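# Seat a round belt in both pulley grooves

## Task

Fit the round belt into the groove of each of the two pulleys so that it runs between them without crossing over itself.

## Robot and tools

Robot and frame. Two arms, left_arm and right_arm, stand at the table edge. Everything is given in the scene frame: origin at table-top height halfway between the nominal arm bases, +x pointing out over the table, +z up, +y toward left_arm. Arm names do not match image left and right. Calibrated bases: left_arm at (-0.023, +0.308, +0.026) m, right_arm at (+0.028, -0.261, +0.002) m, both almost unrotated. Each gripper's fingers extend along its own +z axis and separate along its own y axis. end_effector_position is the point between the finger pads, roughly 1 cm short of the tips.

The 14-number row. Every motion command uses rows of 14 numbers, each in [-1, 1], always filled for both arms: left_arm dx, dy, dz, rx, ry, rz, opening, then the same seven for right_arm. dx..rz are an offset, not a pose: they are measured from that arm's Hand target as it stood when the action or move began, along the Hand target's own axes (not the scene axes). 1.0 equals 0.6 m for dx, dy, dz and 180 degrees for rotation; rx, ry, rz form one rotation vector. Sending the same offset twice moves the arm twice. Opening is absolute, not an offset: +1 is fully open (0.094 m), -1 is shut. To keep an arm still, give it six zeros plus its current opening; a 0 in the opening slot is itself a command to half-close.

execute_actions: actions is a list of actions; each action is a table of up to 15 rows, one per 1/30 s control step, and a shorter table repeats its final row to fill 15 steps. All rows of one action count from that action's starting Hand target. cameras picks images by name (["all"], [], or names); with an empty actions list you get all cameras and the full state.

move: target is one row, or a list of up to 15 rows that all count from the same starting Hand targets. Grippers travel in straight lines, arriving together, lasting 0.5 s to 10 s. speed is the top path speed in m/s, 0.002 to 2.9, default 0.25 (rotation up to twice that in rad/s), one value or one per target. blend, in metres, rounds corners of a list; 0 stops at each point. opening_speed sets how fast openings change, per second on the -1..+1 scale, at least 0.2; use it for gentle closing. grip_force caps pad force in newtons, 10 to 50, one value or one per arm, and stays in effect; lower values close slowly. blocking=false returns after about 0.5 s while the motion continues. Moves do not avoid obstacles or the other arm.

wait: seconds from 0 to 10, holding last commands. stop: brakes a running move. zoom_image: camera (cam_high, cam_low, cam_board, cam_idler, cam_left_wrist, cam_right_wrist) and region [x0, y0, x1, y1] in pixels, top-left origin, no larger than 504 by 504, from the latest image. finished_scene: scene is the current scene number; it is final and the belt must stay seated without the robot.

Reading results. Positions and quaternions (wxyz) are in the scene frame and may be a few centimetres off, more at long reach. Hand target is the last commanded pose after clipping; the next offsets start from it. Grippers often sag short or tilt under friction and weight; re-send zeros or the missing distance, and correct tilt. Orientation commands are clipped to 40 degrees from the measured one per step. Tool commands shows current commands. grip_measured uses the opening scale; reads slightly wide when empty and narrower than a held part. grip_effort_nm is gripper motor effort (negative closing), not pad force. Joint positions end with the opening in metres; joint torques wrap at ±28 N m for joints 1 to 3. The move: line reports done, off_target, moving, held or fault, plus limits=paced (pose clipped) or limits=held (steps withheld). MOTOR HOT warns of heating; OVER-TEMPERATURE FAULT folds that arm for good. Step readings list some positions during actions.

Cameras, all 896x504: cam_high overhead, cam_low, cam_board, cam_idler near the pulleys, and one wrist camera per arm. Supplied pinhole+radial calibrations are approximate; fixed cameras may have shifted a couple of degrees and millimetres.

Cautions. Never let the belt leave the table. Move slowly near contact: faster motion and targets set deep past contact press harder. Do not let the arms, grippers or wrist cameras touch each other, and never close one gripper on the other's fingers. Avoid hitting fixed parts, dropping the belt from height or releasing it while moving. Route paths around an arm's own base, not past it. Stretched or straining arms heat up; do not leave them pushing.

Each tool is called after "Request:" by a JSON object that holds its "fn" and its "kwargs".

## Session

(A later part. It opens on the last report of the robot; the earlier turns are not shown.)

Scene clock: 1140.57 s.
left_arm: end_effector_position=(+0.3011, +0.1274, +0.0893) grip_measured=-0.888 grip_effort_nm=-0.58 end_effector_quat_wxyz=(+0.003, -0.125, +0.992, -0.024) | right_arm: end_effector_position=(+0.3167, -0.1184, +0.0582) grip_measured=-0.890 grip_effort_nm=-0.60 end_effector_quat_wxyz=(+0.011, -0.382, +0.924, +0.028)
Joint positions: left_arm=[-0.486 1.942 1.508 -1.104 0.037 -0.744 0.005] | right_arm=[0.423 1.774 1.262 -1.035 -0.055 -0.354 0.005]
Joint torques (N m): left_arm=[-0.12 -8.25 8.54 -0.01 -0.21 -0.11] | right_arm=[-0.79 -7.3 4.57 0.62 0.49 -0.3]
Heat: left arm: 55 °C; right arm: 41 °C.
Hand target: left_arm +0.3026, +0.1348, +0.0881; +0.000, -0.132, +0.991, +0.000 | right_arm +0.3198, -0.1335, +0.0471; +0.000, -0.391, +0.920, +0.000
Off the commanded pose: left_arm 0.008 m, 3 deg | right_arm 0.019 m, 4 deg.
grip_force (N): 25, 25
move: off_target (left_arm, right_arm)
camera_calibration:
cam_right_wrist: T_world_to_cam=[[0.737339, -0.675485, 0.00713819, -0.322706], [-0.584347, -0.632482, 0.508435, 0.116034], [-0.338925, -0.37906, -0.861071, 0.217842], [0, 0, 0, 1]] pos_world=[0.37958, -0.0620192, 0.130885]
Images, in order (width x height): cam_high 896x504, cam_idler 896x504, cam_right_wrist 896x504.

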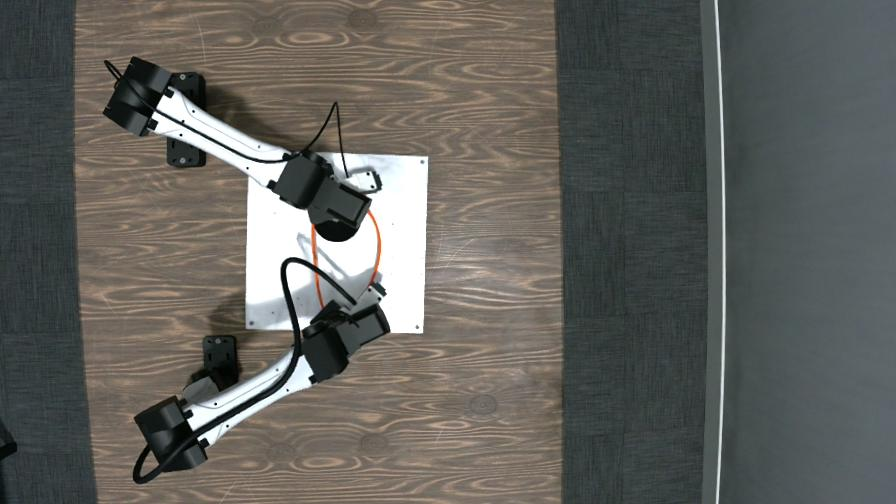

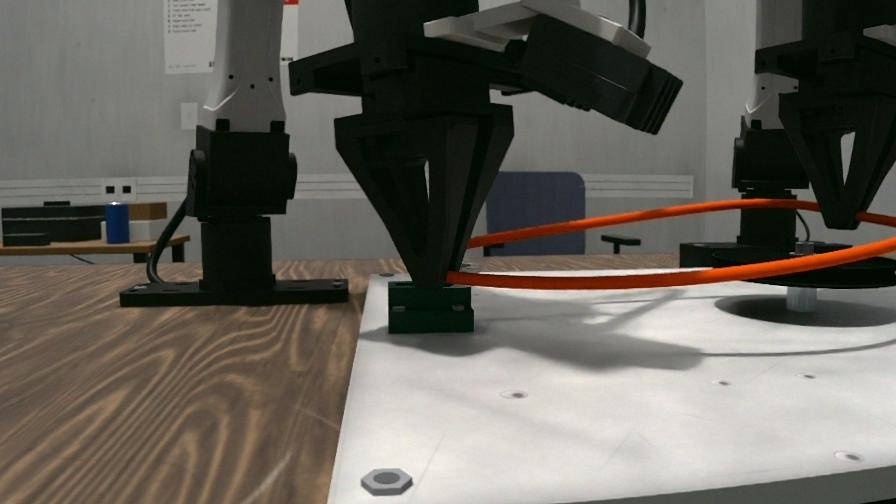

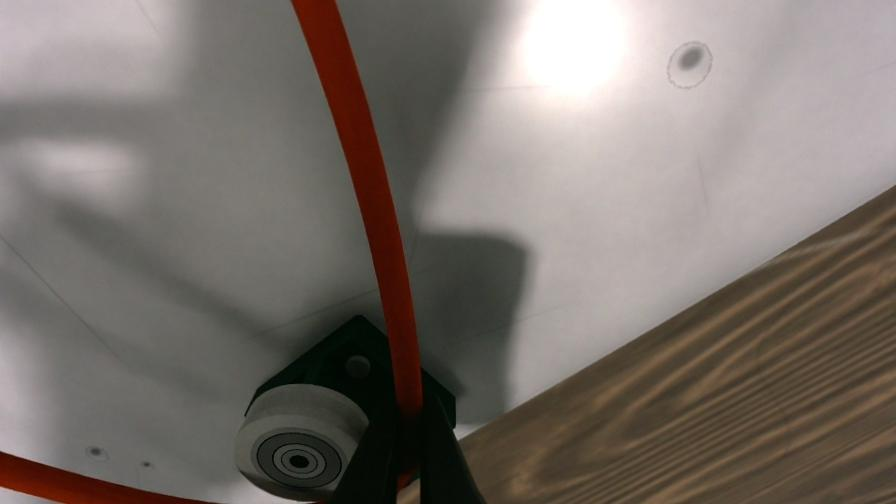

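Request:
{"fn": "move", "kwargs": {"target": [0,0,0.035,0,0,0,-1, 0,0,0.0067,0,0,0,-1], "speed": 0.05, "cameras": ["cam_low","cam_idler","cam_right_wrist"]}}

Request:
{"fn": "zoom_image", "kwargs": {"camera": "cam_idler", "region": [360, 200, 580, 350]}}

Request:
{"fn": "zoom_image", "kwargs": {"camera": "cam_low", "region": [430, 180, 630, 290]}}

Scene clock: 1155.83 s.
left_arm: end_effector_position=(+0.3029, +0.1265, +0.0781) grip_measured=-0.888 grip_effort_nm=-0.58 end_effector_quat_wxyz=(+0.001, -0.126, +0.992, -0.023) | right_arm: end_effector_position=(+0.3175, -0.1181, +0.0562) grip_measured=-0.890 grip_effort_nm=-0.60 end_effector_quat_wxyz=(+0.014, -0.382, +0.923, +0.028)
Joint positions: left_arm=[-0.486 1.963 1.492 -1.072 0.037 -0.744 0.005] | right_arm=[0.423 1.774 1.253 -1.021 -0.055 -0.356 0.005]
Joint torques (N m): left_arm=[-0.17 -8.58 5.04 0.47 -0.2 -0.14] | right_arm=[-0.77 -6.86 4.34 0.65 0.49 -0.29]
Heat: left arm: 54 °C; right arm: 40 °C.
Hand target: left_arm +0.3026, +0.1348, +0.0671; +0.000, -0.132, +0.991, +0.000 | right_arm +0.3199, -0.1334, +0.0432; +0.000, -0.391, +0.920, +0.000
Off the commanded pose: left_arm 0.014 m, 3 deg | right_arm 0.020 m, 4 deg.
grip_force (N): 25, 25
move: off_target (left_arm, right_arm)
camera_calibration:
cam_right_wrist: T_world_to_cam=[[0.738324, -0.67438, 0.00944711, -0.323306], [-0.586075, -0.634588, 0.503801, 0.11821], [-0.333758, -0.377505, -0.863768, 0.215323], [0, 0, 0, 1]] pos_world=[0.37985, -0.0617315, 0.129489]
Images, in order (width x height): cam_low 896x504, cam_idler 896x504, cam_right_wrist 896x504.

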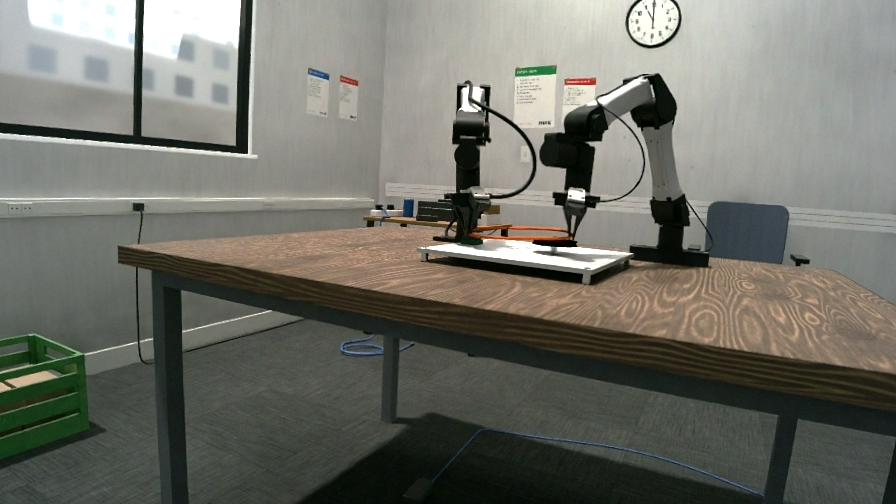

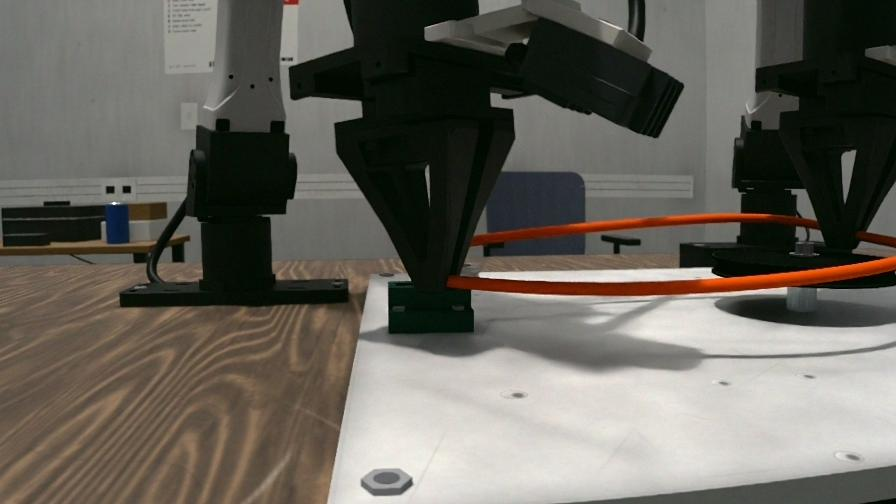

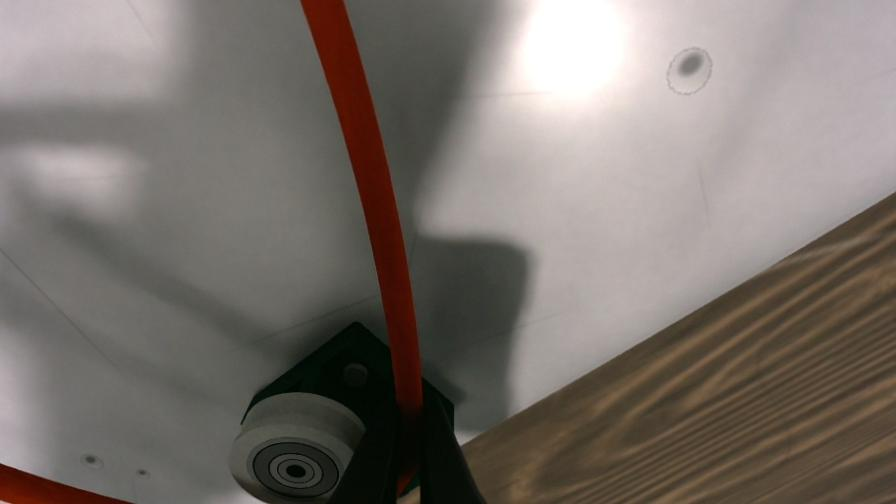

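Scaled by 2.291 from the camera's 896x504 image, which has a finer 1280x720 frame.

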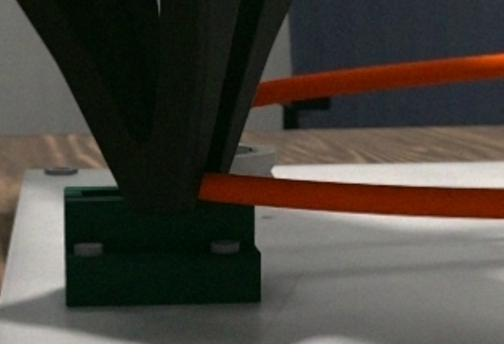

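Scaled by 2.520 from the camera's 896x504 image, which has a finer 1280x720 frame.

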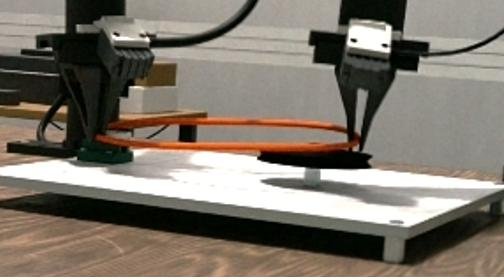

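Request:
{"fn": "move", "kwargs": {"target": [0,0,0,0.0058,-0.0214,0,-1, 0,0,0.0017,0.032,-0.0308,0,-1], "speed": 0.1, "cameras": ["cam_low","cam_idler","cam_right_wrist"]}}

Request:
{"fn": "zoom_image", "kwargs": {"camera": "cam_idler", "region": [360, 200, 580, 350]}}

Request:
{"fn": "zoom_image", "kwargs": {"camera": "cam_right_wrist", "region": [140, 304, 440, 504]}}

Scene clock: 1175.83 s.
left_arm: end_effector_position=(+0.3005, +0.1250, +0.0737) grip_measured=-0.888 grip_effort_nm=-0.58 end_effector_quat_wxyz=(+0.018, -0.125, +0.992, -0.027) | right_arm: end_effector_position=(+0.3146, -0.1195, +0.0504) grip_measured=-0.890 grip_effort_nm=-0.60 end_effector_quat_wxyz=(+0.059, -0.389, +0.919, +0.016)
Joint positions: left_arm=[-0.5 1.932 1.43 -1.007 0.021 -0.758 0.005] | right_arm=[0.438 1.689 1.123 -0.885 -0.026 -0.356 0.005]
Joint torques (N m): left_arm=[-0.29 -10.63 3.63 0.7 -0.36 -0.16] | right_arm=[0.5 -8.31 3.48 1.1 0.81 0.03]
Heat: left arm: 52 °C; right arm: 40 °C.
Hand target: left_arm +0.3025, +0.1348, +0.0672; +0.035, -0.131, +0.991, -0.005 | right_arm +0.3198, -0.1336, +0.0421; +0.064, -0.390, +0.918, -0.028
Off the commanded pose: left_arm 0.012 m, 3 deg | right_arm 0.017 m, 5 deg.
grip_force (N): 25, 25
move: off_target (left_arm, right_arm)
camera_calibration:
cam_right_wrist: T_world_to_cam=[[0.743483, -0.664911, 0.0716049, -0.325666], [-0.622193, -0.648488, 0.438565, 0.131552], [-0.245172, -0.370618, -0.895842, 0.183302], [0, 0, 0, 1]] pos_world=[0.368918, -0.0632937, 0.129834]
Images, in order (width x height): cam_low 896x504, cam_idler 896x504, cam_right_wrist 896x504.

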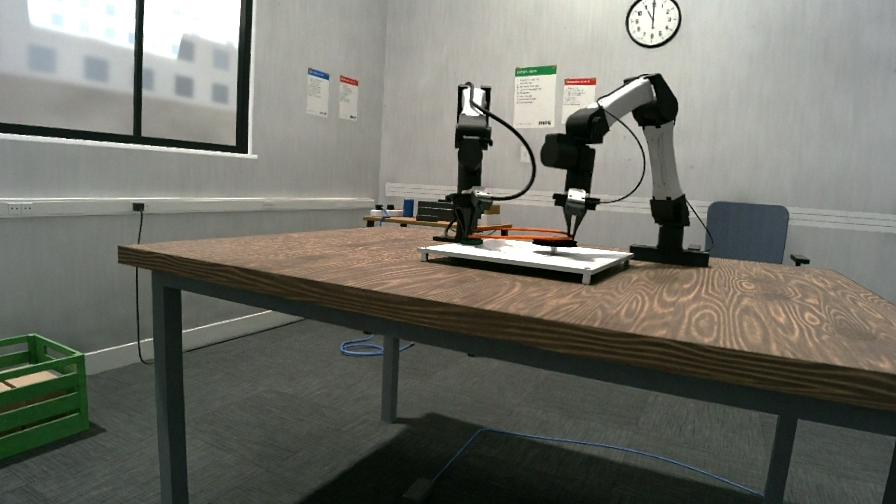

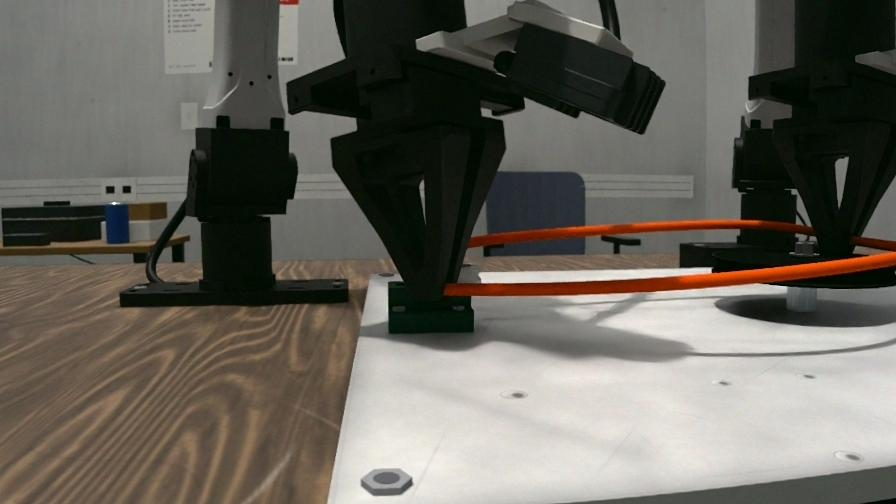

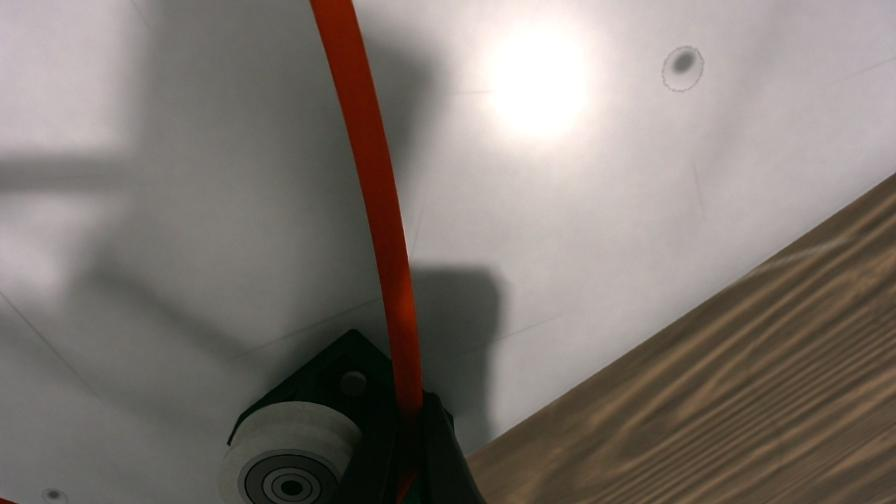

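Scaled by 2.291 from the camera's 896x504 image, which has a finer 1280x720 frame.

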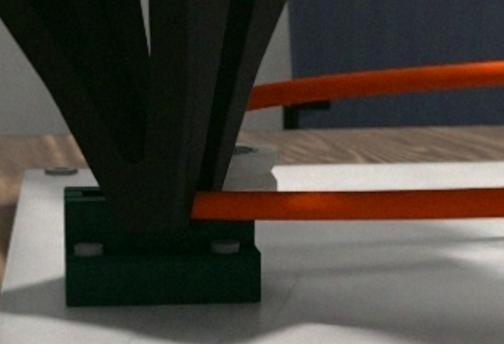

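Scaled by 1.680 from the camera's 896x504 image, which has a finer 1280x720 frame.

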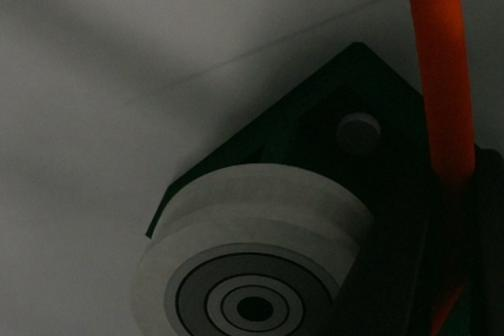

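Request:
{"fn": "move", "kwargs": {"target": [0,0,-0.004,0.0173,-0.0644,0,-1, -0.0011,-0.0012,-0.0117,0.032,-0.0308,0,-1], "speed": 0.1, "cameras": ["cam_low","cam_idler","cam_board"]}}

Request:
{"fn": "zoom_image", "kwargs": {"camera": "cam_idler", "region": [360, 200, 580, 350]}}

Request:
{"fn": "zoom_image", "kwargs": {"camera": "cam_low", "region": [430, 180, 630, 290]}}

Scene clock: 1202.37 s.
left_arm: end_effector_position=(+0.3053, +0.1262, +0.0752) grip_measured=-0.888 grip_effort_nm=-0.58 end_effector_quat_wxyz=(+0.133, -0.124, +0.983, -0.036) | right_arm: end_effector_position=(+0.3145, -0.1197, +0.0528) grip_measured=-0.890 grip_effort_nm=-0.60 end_effector_quat_wxyz=(+0.120, -0.392, +0.912, -0.013)
Joint positions: left_arm=[-0.552 1.782 1.205 -0.74 -0.112 -0.795 0.005] | right_arm=[0.476 1.585 0.999 -0.746 0.045 -0.334 0.005]
Joint torques (N m): left_arm=[-0.34 -9.59 3.84 0.88 -0.31 -0.08] | right_arm=[0.46 -8.21 4.05 1.3 0.84 0.09]
Heat: left arm: 54 °C; right arm: 41 °C.
Hand target: left_arm +0.3024, +0.1348, +0.0696; +0.138, -0.130, +0.982, -0.018 | right_arm +0.3198, -0.1336, +0.0491; +0.128, -0.387, +0.912, -0.055
Off the commanded pose: left_arm 0.011 m, 2 deg | right_arm 0.015 m, 5 deg.
grip_force (N): 25, 25
move: off_target (left_arm, right_arm)
Images, in order (width x height): cam_low 896x504, cam_board 896x504, cam_idler 896x504.

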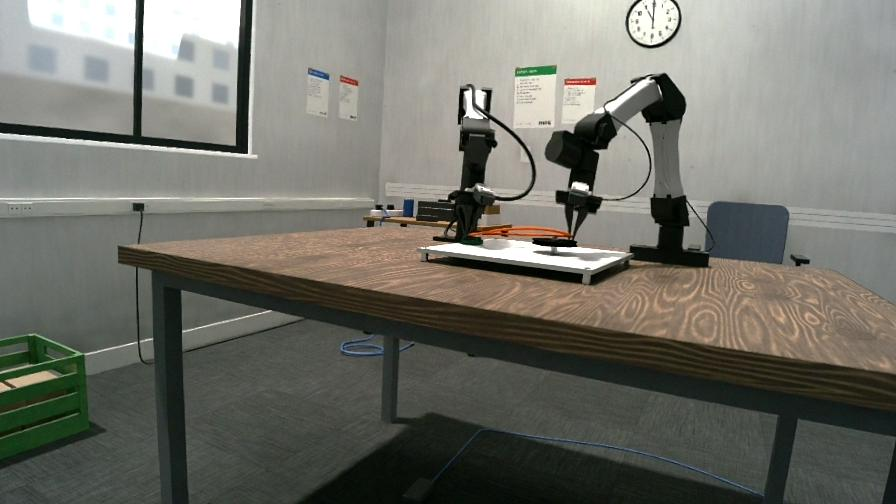

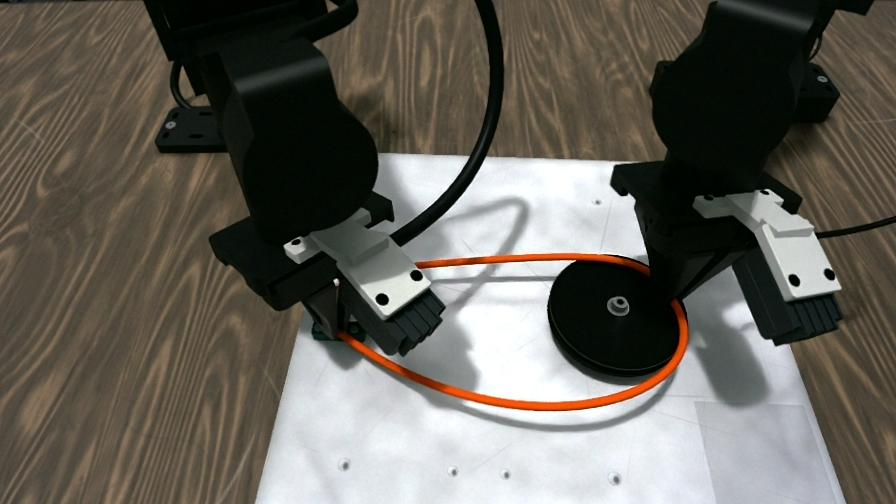

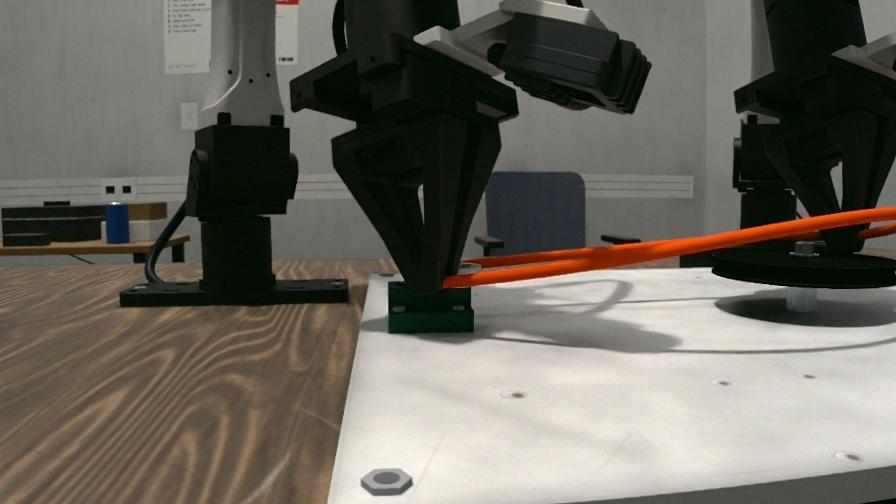

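Scaled by 2.291 from the camera's 896x504 image, which has a finer 1280x720 frame.

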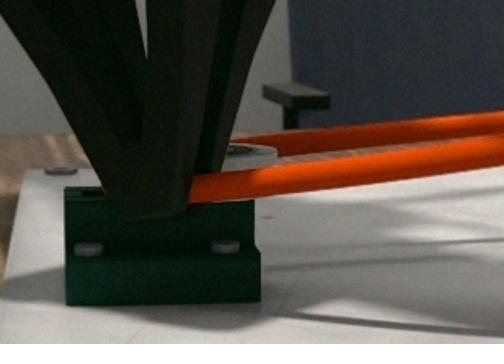

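Scaled by 2.520 from the camera's 896x504 image, which has a finer 1280x720 frame.

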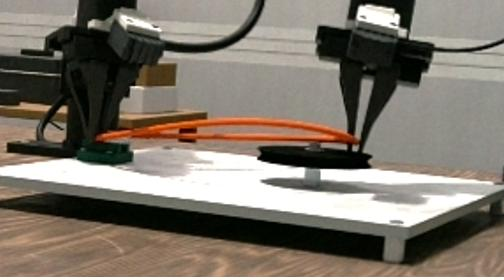

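Request:
{"fn": "move", "kwargs": {"target": [-0.0173,0.0644,0,0,0,0,-1, 0,0,0,0,0,0,-1], "speed": 0.06, "cameras": ["cam_high","cam_low","cam_idler","cam_board","cam_right_wrist"]}}

Request:
{"fn": "zoom_image", "kwargs": {"camera": "cam_idler", "region": [360, 200, 580, 350]}}

Request:
{"fn": "zoom_image", "kwargs": {"camera": "cam_right_wrist", "region": [140, 304, 440, 504]}}

Request:
{"fn": "zoom_image", "kwargs": {"camera": "cam_high", "region": [240, 150, 440, 350]}}

Scene clock: 1222.17 s.
left_arm: end_effector_position=(+0.3121, +0.1373, +0.0754) grip_measured=-0.888 grip_effort_nm=-0.58 end_effector_quat_wxyz=(+0.144, -0.126, +0.978, -0.078) | right_arm: end_effector_position=(+0.3145, -0.1197, +0.0528) grip_measured=-0.890 grip_effort_nm=-0.60 end_effector_quat_wxyz=(+0.120, -0.391, +0.912, -0.013)
Joint positions: left_arm=[-0.484 1.729 1.123 -0.639 -0.038 -0.74 0.005] | right_arm=[0.476 1.585 0.999 -0.746 0.045 -0.333 0.005]
Joint torques (N m): left_arm=[2.47 -10.32 4.16 0.44 -0.61 0.4] | right_arm=[0.44 -8.2 4.05 1.3 0.83 0.08]
Heat: left arm: 52 °C; right arm: 41 °C.
Hand target: left_arm +0.3023, +0.1749, +0.0695; +0.138, -0.130, +0.982, -0.018 | right_arm +0.3198, -0.1336, +0.0491; +0.128, -0.387, +0.912, -0.055
Off the commanded pose: left_arm 0.039 m, 7 deg | right_arm 0.015 m, 5 deg.
grip_force (N): 25, 25
move: off_target (left_arm, right_arm)
camera_calibration:
cam_right_wrist: T_world_to_cam=[[0.728421, -0.662413, 0.174964, -0.326394], [-0.674275, -0.647831, 0.354498, 0.1512], [-0.121477, -0.376197, -0.918542, 0.146979], [0, 0, 0, 1]] pos_world=[0.357557, -0.0629623, 0.138513]
Images, in order (width x height): cam_high 896x504, cam_low 896x504, cam_board 896x504, cam_idler 896x504, cam_right_wrist 896x504.

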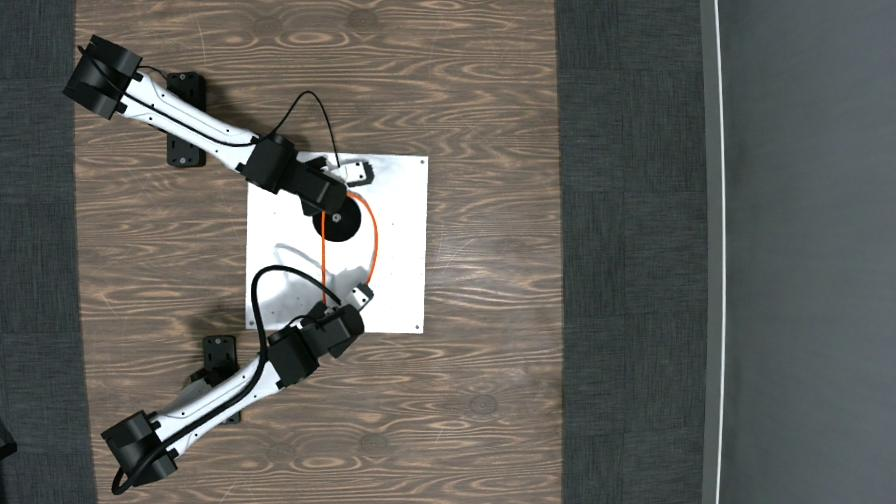

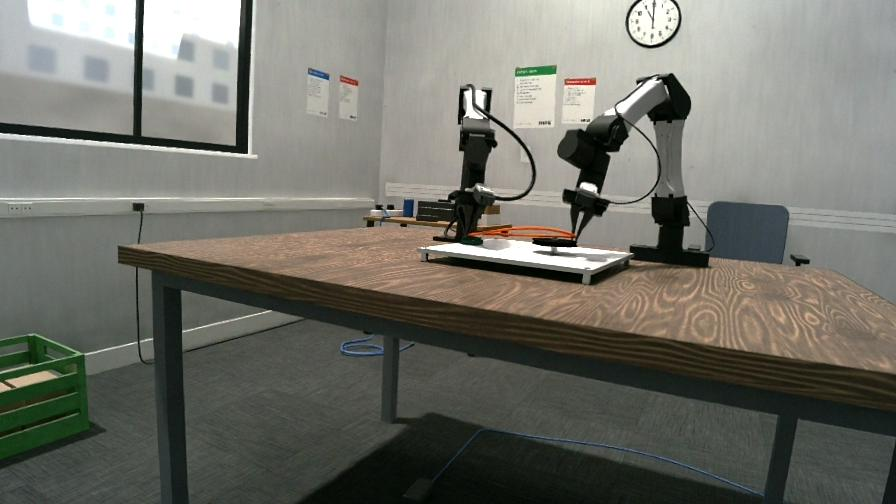

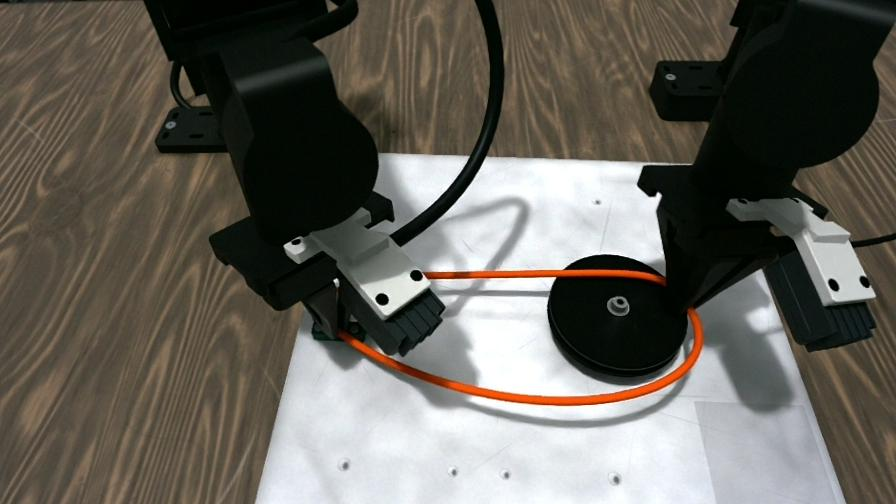

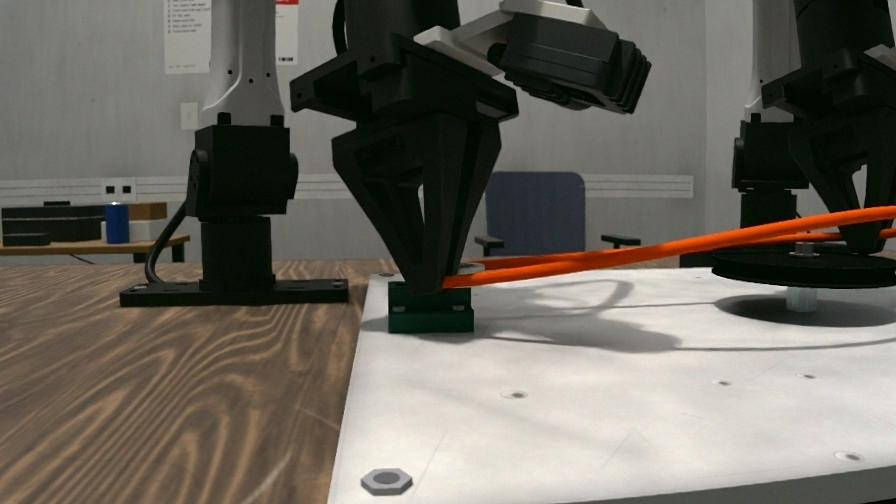

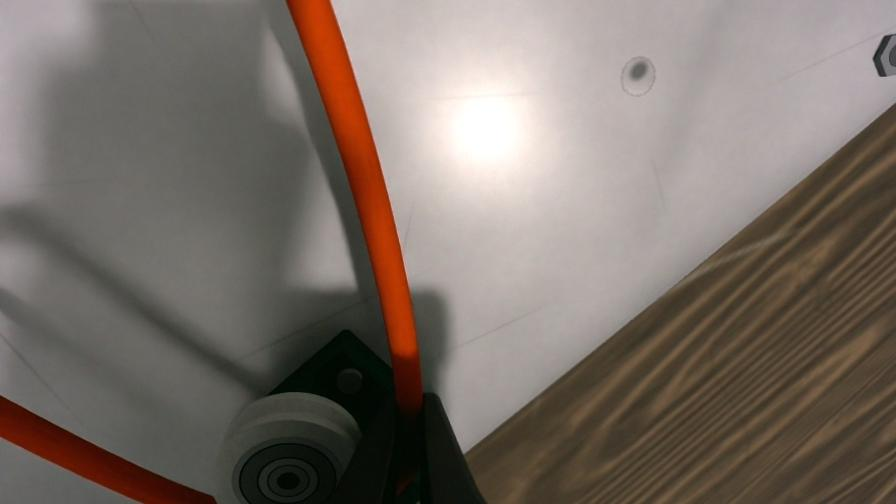

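Scaled by 2.291 from the camera's 896x504 image, which has a finer 1280x720 frame.

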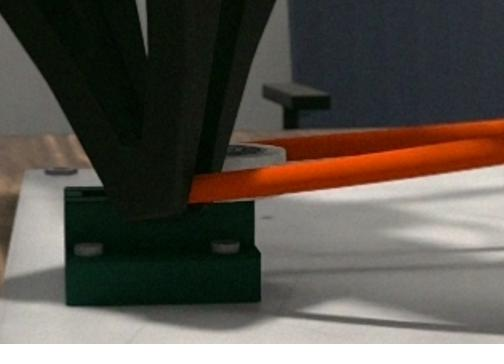

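Scaled by 1.680 from the camera's 896x504 image, which has a finer 1280x720 frame.

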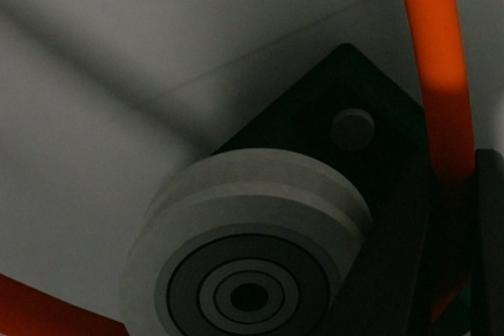

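Scaled by 2.520 from the camera's 896x504 image, which has a finer 1280x720 frame.

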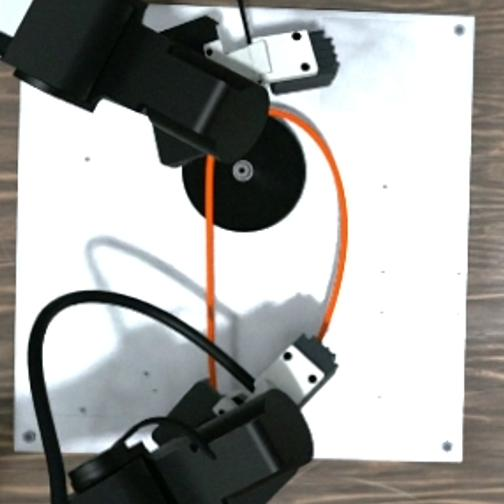

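Request:
{"fn": "move", "kwargs": {"target": [0.0026,-0.0097,0,0,0,0,-1, 0,0,0,0,0,0,-0.72], "speed": 0.05, "opening_speed": 0.3, "cameras": ["cam_high","cam_idler","cam_board","cam_right_wrist"]}}

Request:
{"fn": "zoom_image", "kwargs": {"camera": "cam_idler", "region": [360, 200, 580, 350]}}

Request:
{"fn": "zoom_image", "kwargs": {"camera": "cam_right_wrist", "region": [140, 304, 440, 504]}}

Request:
{"fn": "zoom_image", "kwargs": {"camera": "cam_high", "region": [240, 150, 440, 350]}}

Scene clock: 1252.40 s.
left_arm: end_effector_position=(+0.3099, +0.1385, +0.0751) grip_measured=-0.888 grip_effort_nm=-0.58 end_effector_quat_wxyz=(+0.140, -0.126, +0.979, -0.075) | right_arm: end_effector_position=(+0.3162, -0.1215, +0.0524) grip_measured=-0.722 grip_effort_nm=0.10 end_effector_quat_wxyz=(+0.123, -0.391, +0.912, -0.021)
Joint positions: left_arm=[-0.484 1.727 1.123 -0.65 -0.038 -0.74 0.005] | right_arm=[0.478 1.585 0.995 -0.739 0.062 -0.333 0.013]
Joint torques (N m): left_arm=[1.26 -9.31 4.75 0.41 -0.71 0.27] | right_arm=[0.34 -8.17 4.27 1.24 0.69 0.08]
Heat: left arm: 57 °C; right arm: 40 °C.
Hand target: left_arm +0.3023, +0.1689, +0.0695; +0.138, -0.130, +0.982, -0.018 | right_arm +0.3198, -0.1335, +0.0491; +0.128, -0.387, +0.911, -0.055
Off the commanded pose: left_arm 0.032 m, 7 deg | right_arm 0.013 m, 4 deg.
grip_force (N): 25, 25
move: off_target (left_arm, right_arm)
camera_calibration:
cam_right_wrist: T_world_to_cam=[[0.724951, -0.66165, 0.191481, -0.328366], [-0.679657, -0.641987, 0.354851, 0.153759], [-0.111859, -0.387391, -0.915104, 0.141615], [0, 0, 0, 1]] pos_world=[0.358393, -0.0636911, 0.137907]
Images, in order (width x height): cam_high 896x504, cam_board 896x504, cam_idler 896x504, cam_right_wrist 896x504.

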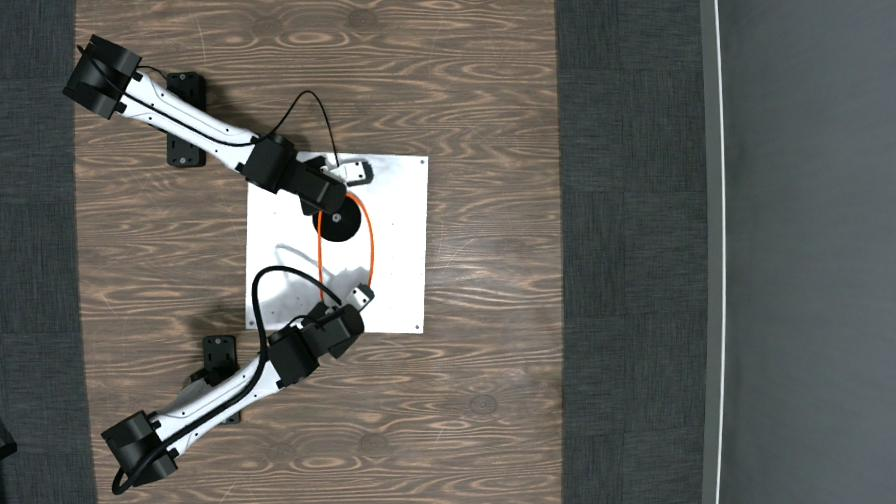

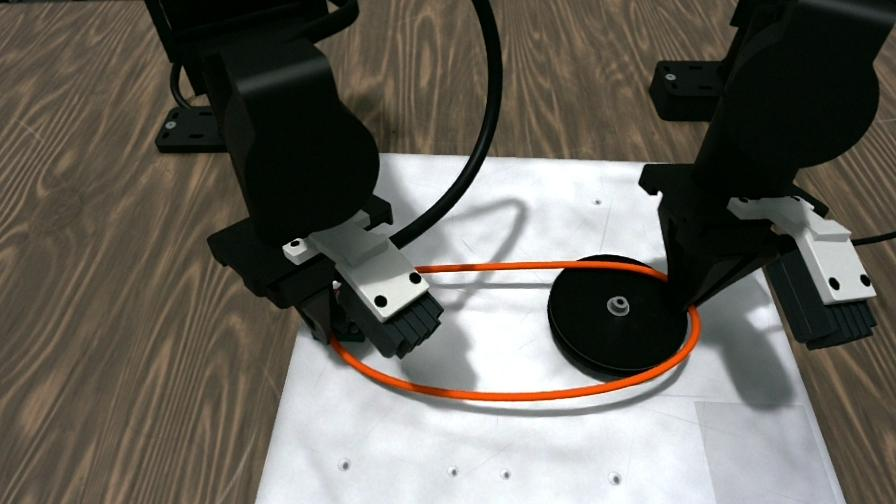

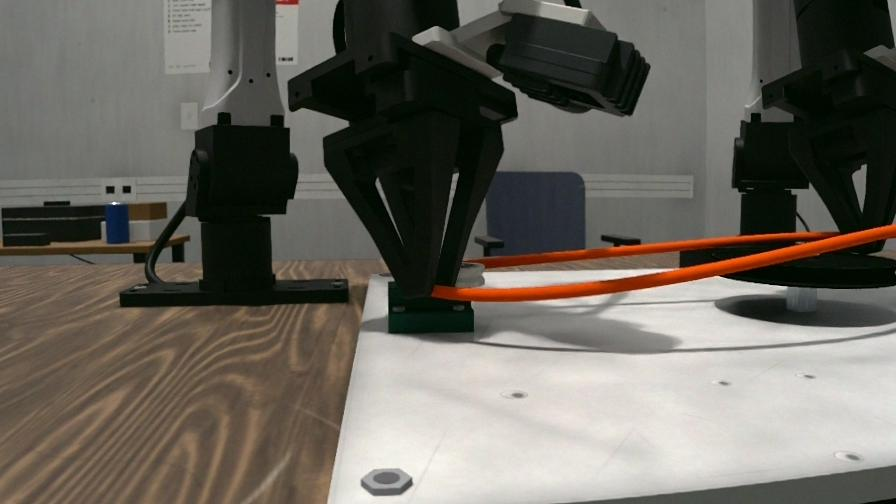

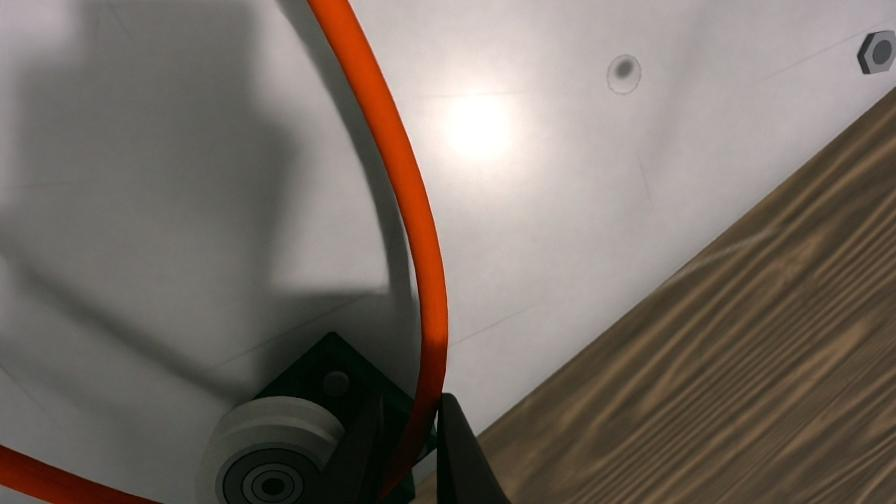

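Scaled by 2.291 from the camera's 896x504 image, which has a finer 1280x720 frame.

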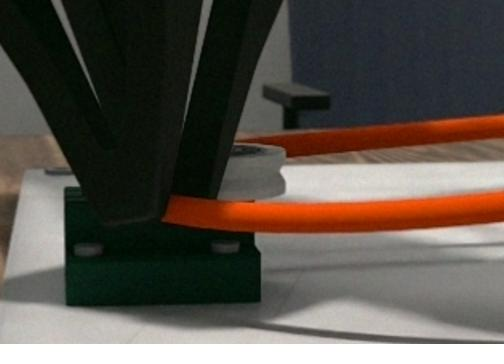

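Scaled by 1.680 from the camera's 896x504 image, which has a finer 1280x720 frame.

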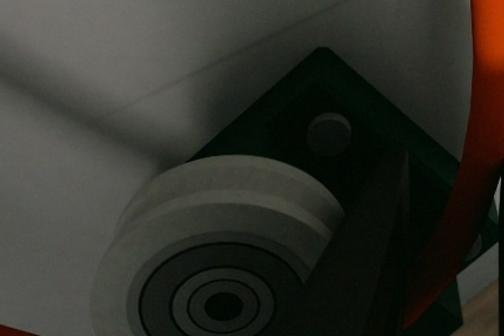

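Scaled by 2.520 from the camera's 896x504 image, which has a finer 1280x720 frame.

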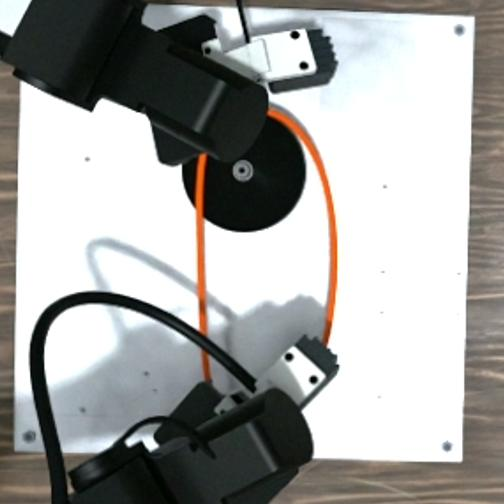

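Request:
{"fn": "move", "kwargs": {"target": [-0.0113,0.0419,0,0,0,0,-1, 0,0,0,0,0,0,-0.72], "speed": 0.05, "cameras": ["cam_high","cam_idler","cam_board","cam_right_wrist"]}}

Request:
{"fn": "zoom_image", "kwargs": {"camera": "cam_idler", "region": [360, 200, 580, 350]}}

Request:
{"fn": "zoom_image", "kwargs": {"camera": "cam_right_wrist", "region": [140, 304, 440, 504]}}

Request:
{"fn": "zoom_image", "kwargs": {"camera": "cam_high", "region": [240, 150, 440, 350]}}

Scene clock: 1263.37 s.
left_arm: end_effector_position=(+0.3065, +0.1577, +0.0693) grip_measured=-0.888 grip_effort_nm=-0.58 end_effector_quat_wxyz=(+0.130, -0.118, +0.982, -0.074) | right_arm: end_effector_position=(+0.3169, -0.1211, +0.0526) grip_measured=-0.722 grip_effort_nm=0.09 end_effector_quat_wxyz=(+0.124, -0.390, +0.912, -0.021)
Joint positions: left_arm=[-0.428 1.707 1.081 -0.645 -0.011 -0.672 0.005] | right_arm=[0.478 1.585 0.995 -0.736 0.062 -0.333 0.013]
Joint torques (N m): left_arm=[2.71 -10.93 4.3 0.39 -0.77 0.31] | right_arm=[0.34 -8.18 4.27 1.23 0.68 0.08]
Heat: left arm: 55 °C; right arm: 40 °C.
Hand target: left_arm +0.3023, +0.1949, +0.0695; +0.138, -0.130, +0.982, -0.018 | right_arm +0.3198, -0.1335, +0.0491; +0.128, -0.387, +0.911, -0.055
Off the commanded pose: left_arm 0.037 m, 7 deg | right_arm 0.013 m, 4 deg.
grip_force (N): 25, 25
move: off_target (left_arm, right_arm)
camera_calibration:
cam_right_wrist: T_world_to_cam=[[0.724436, -0.661914, 0.192516, -0.328569], [-0.680606, -0.642477, 0.352134, 0.154688], [-0.109395, -0.386126, -0.915936, 0.141409], [0, 0, 0, 1]] pos_world=[0.358778, -0.0634988, 0.138305]
Images, in order (width x height): cam_high 896x504, cam_board 896x504, cam_idler 896x504, cam_right_wrist 896x504.

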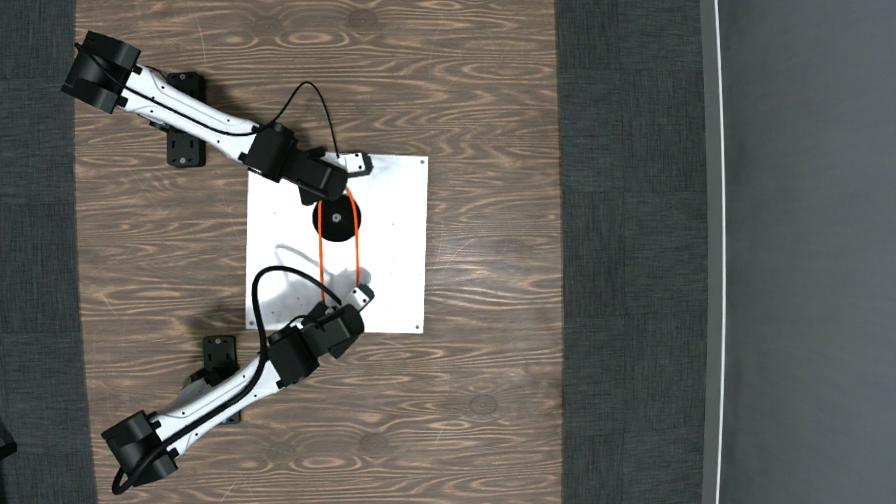

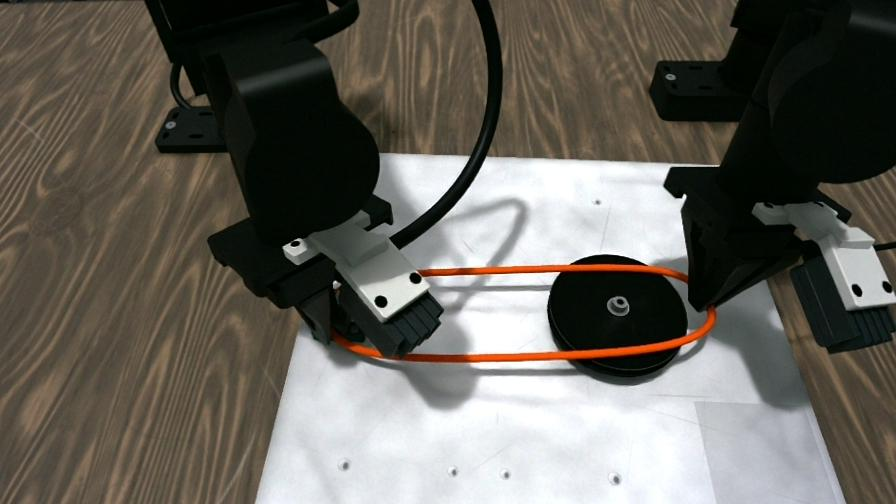

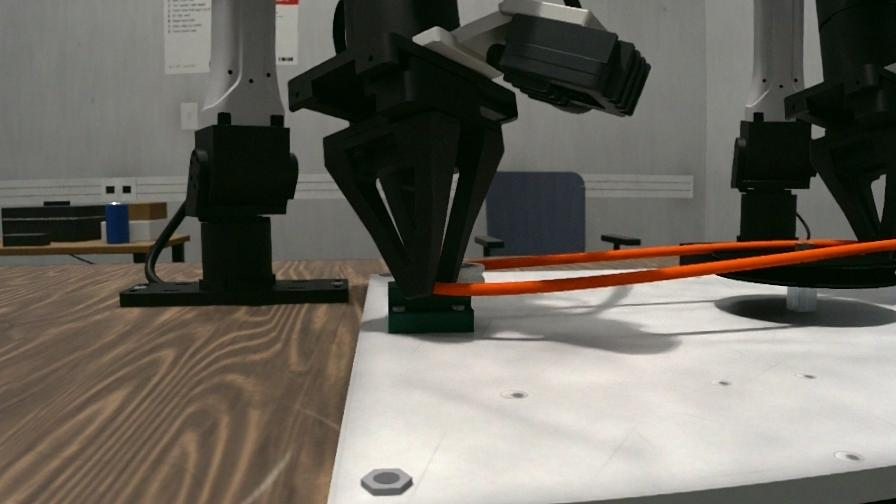

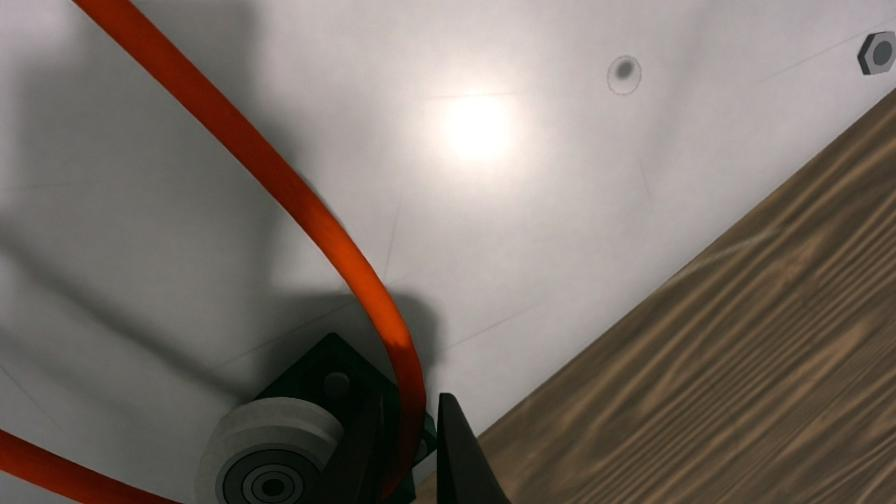

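Scaled by 2.291 from the camera's 896x504 image, which has a finer 1280x720 frame.

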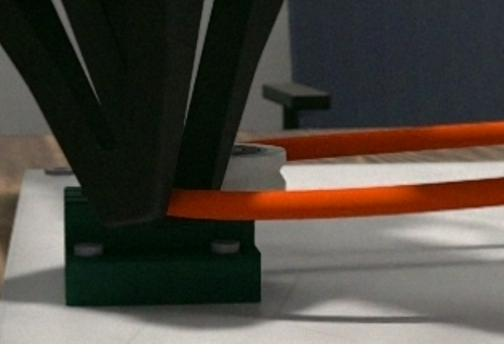

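Scaled by 1.680 from the camera's 896x504 image, which has a finer 1280x720 frame.

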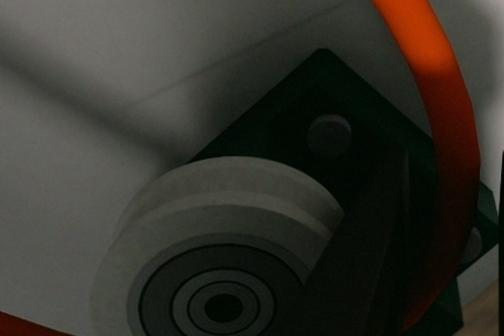

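Scaled by 2.520 from the camera's 896x504 image, which has a finer 1280x720 frame.

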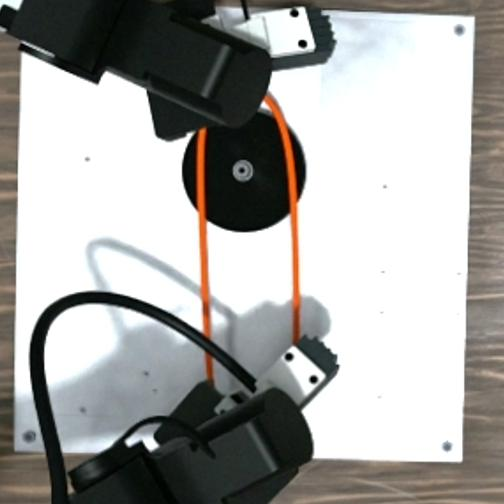

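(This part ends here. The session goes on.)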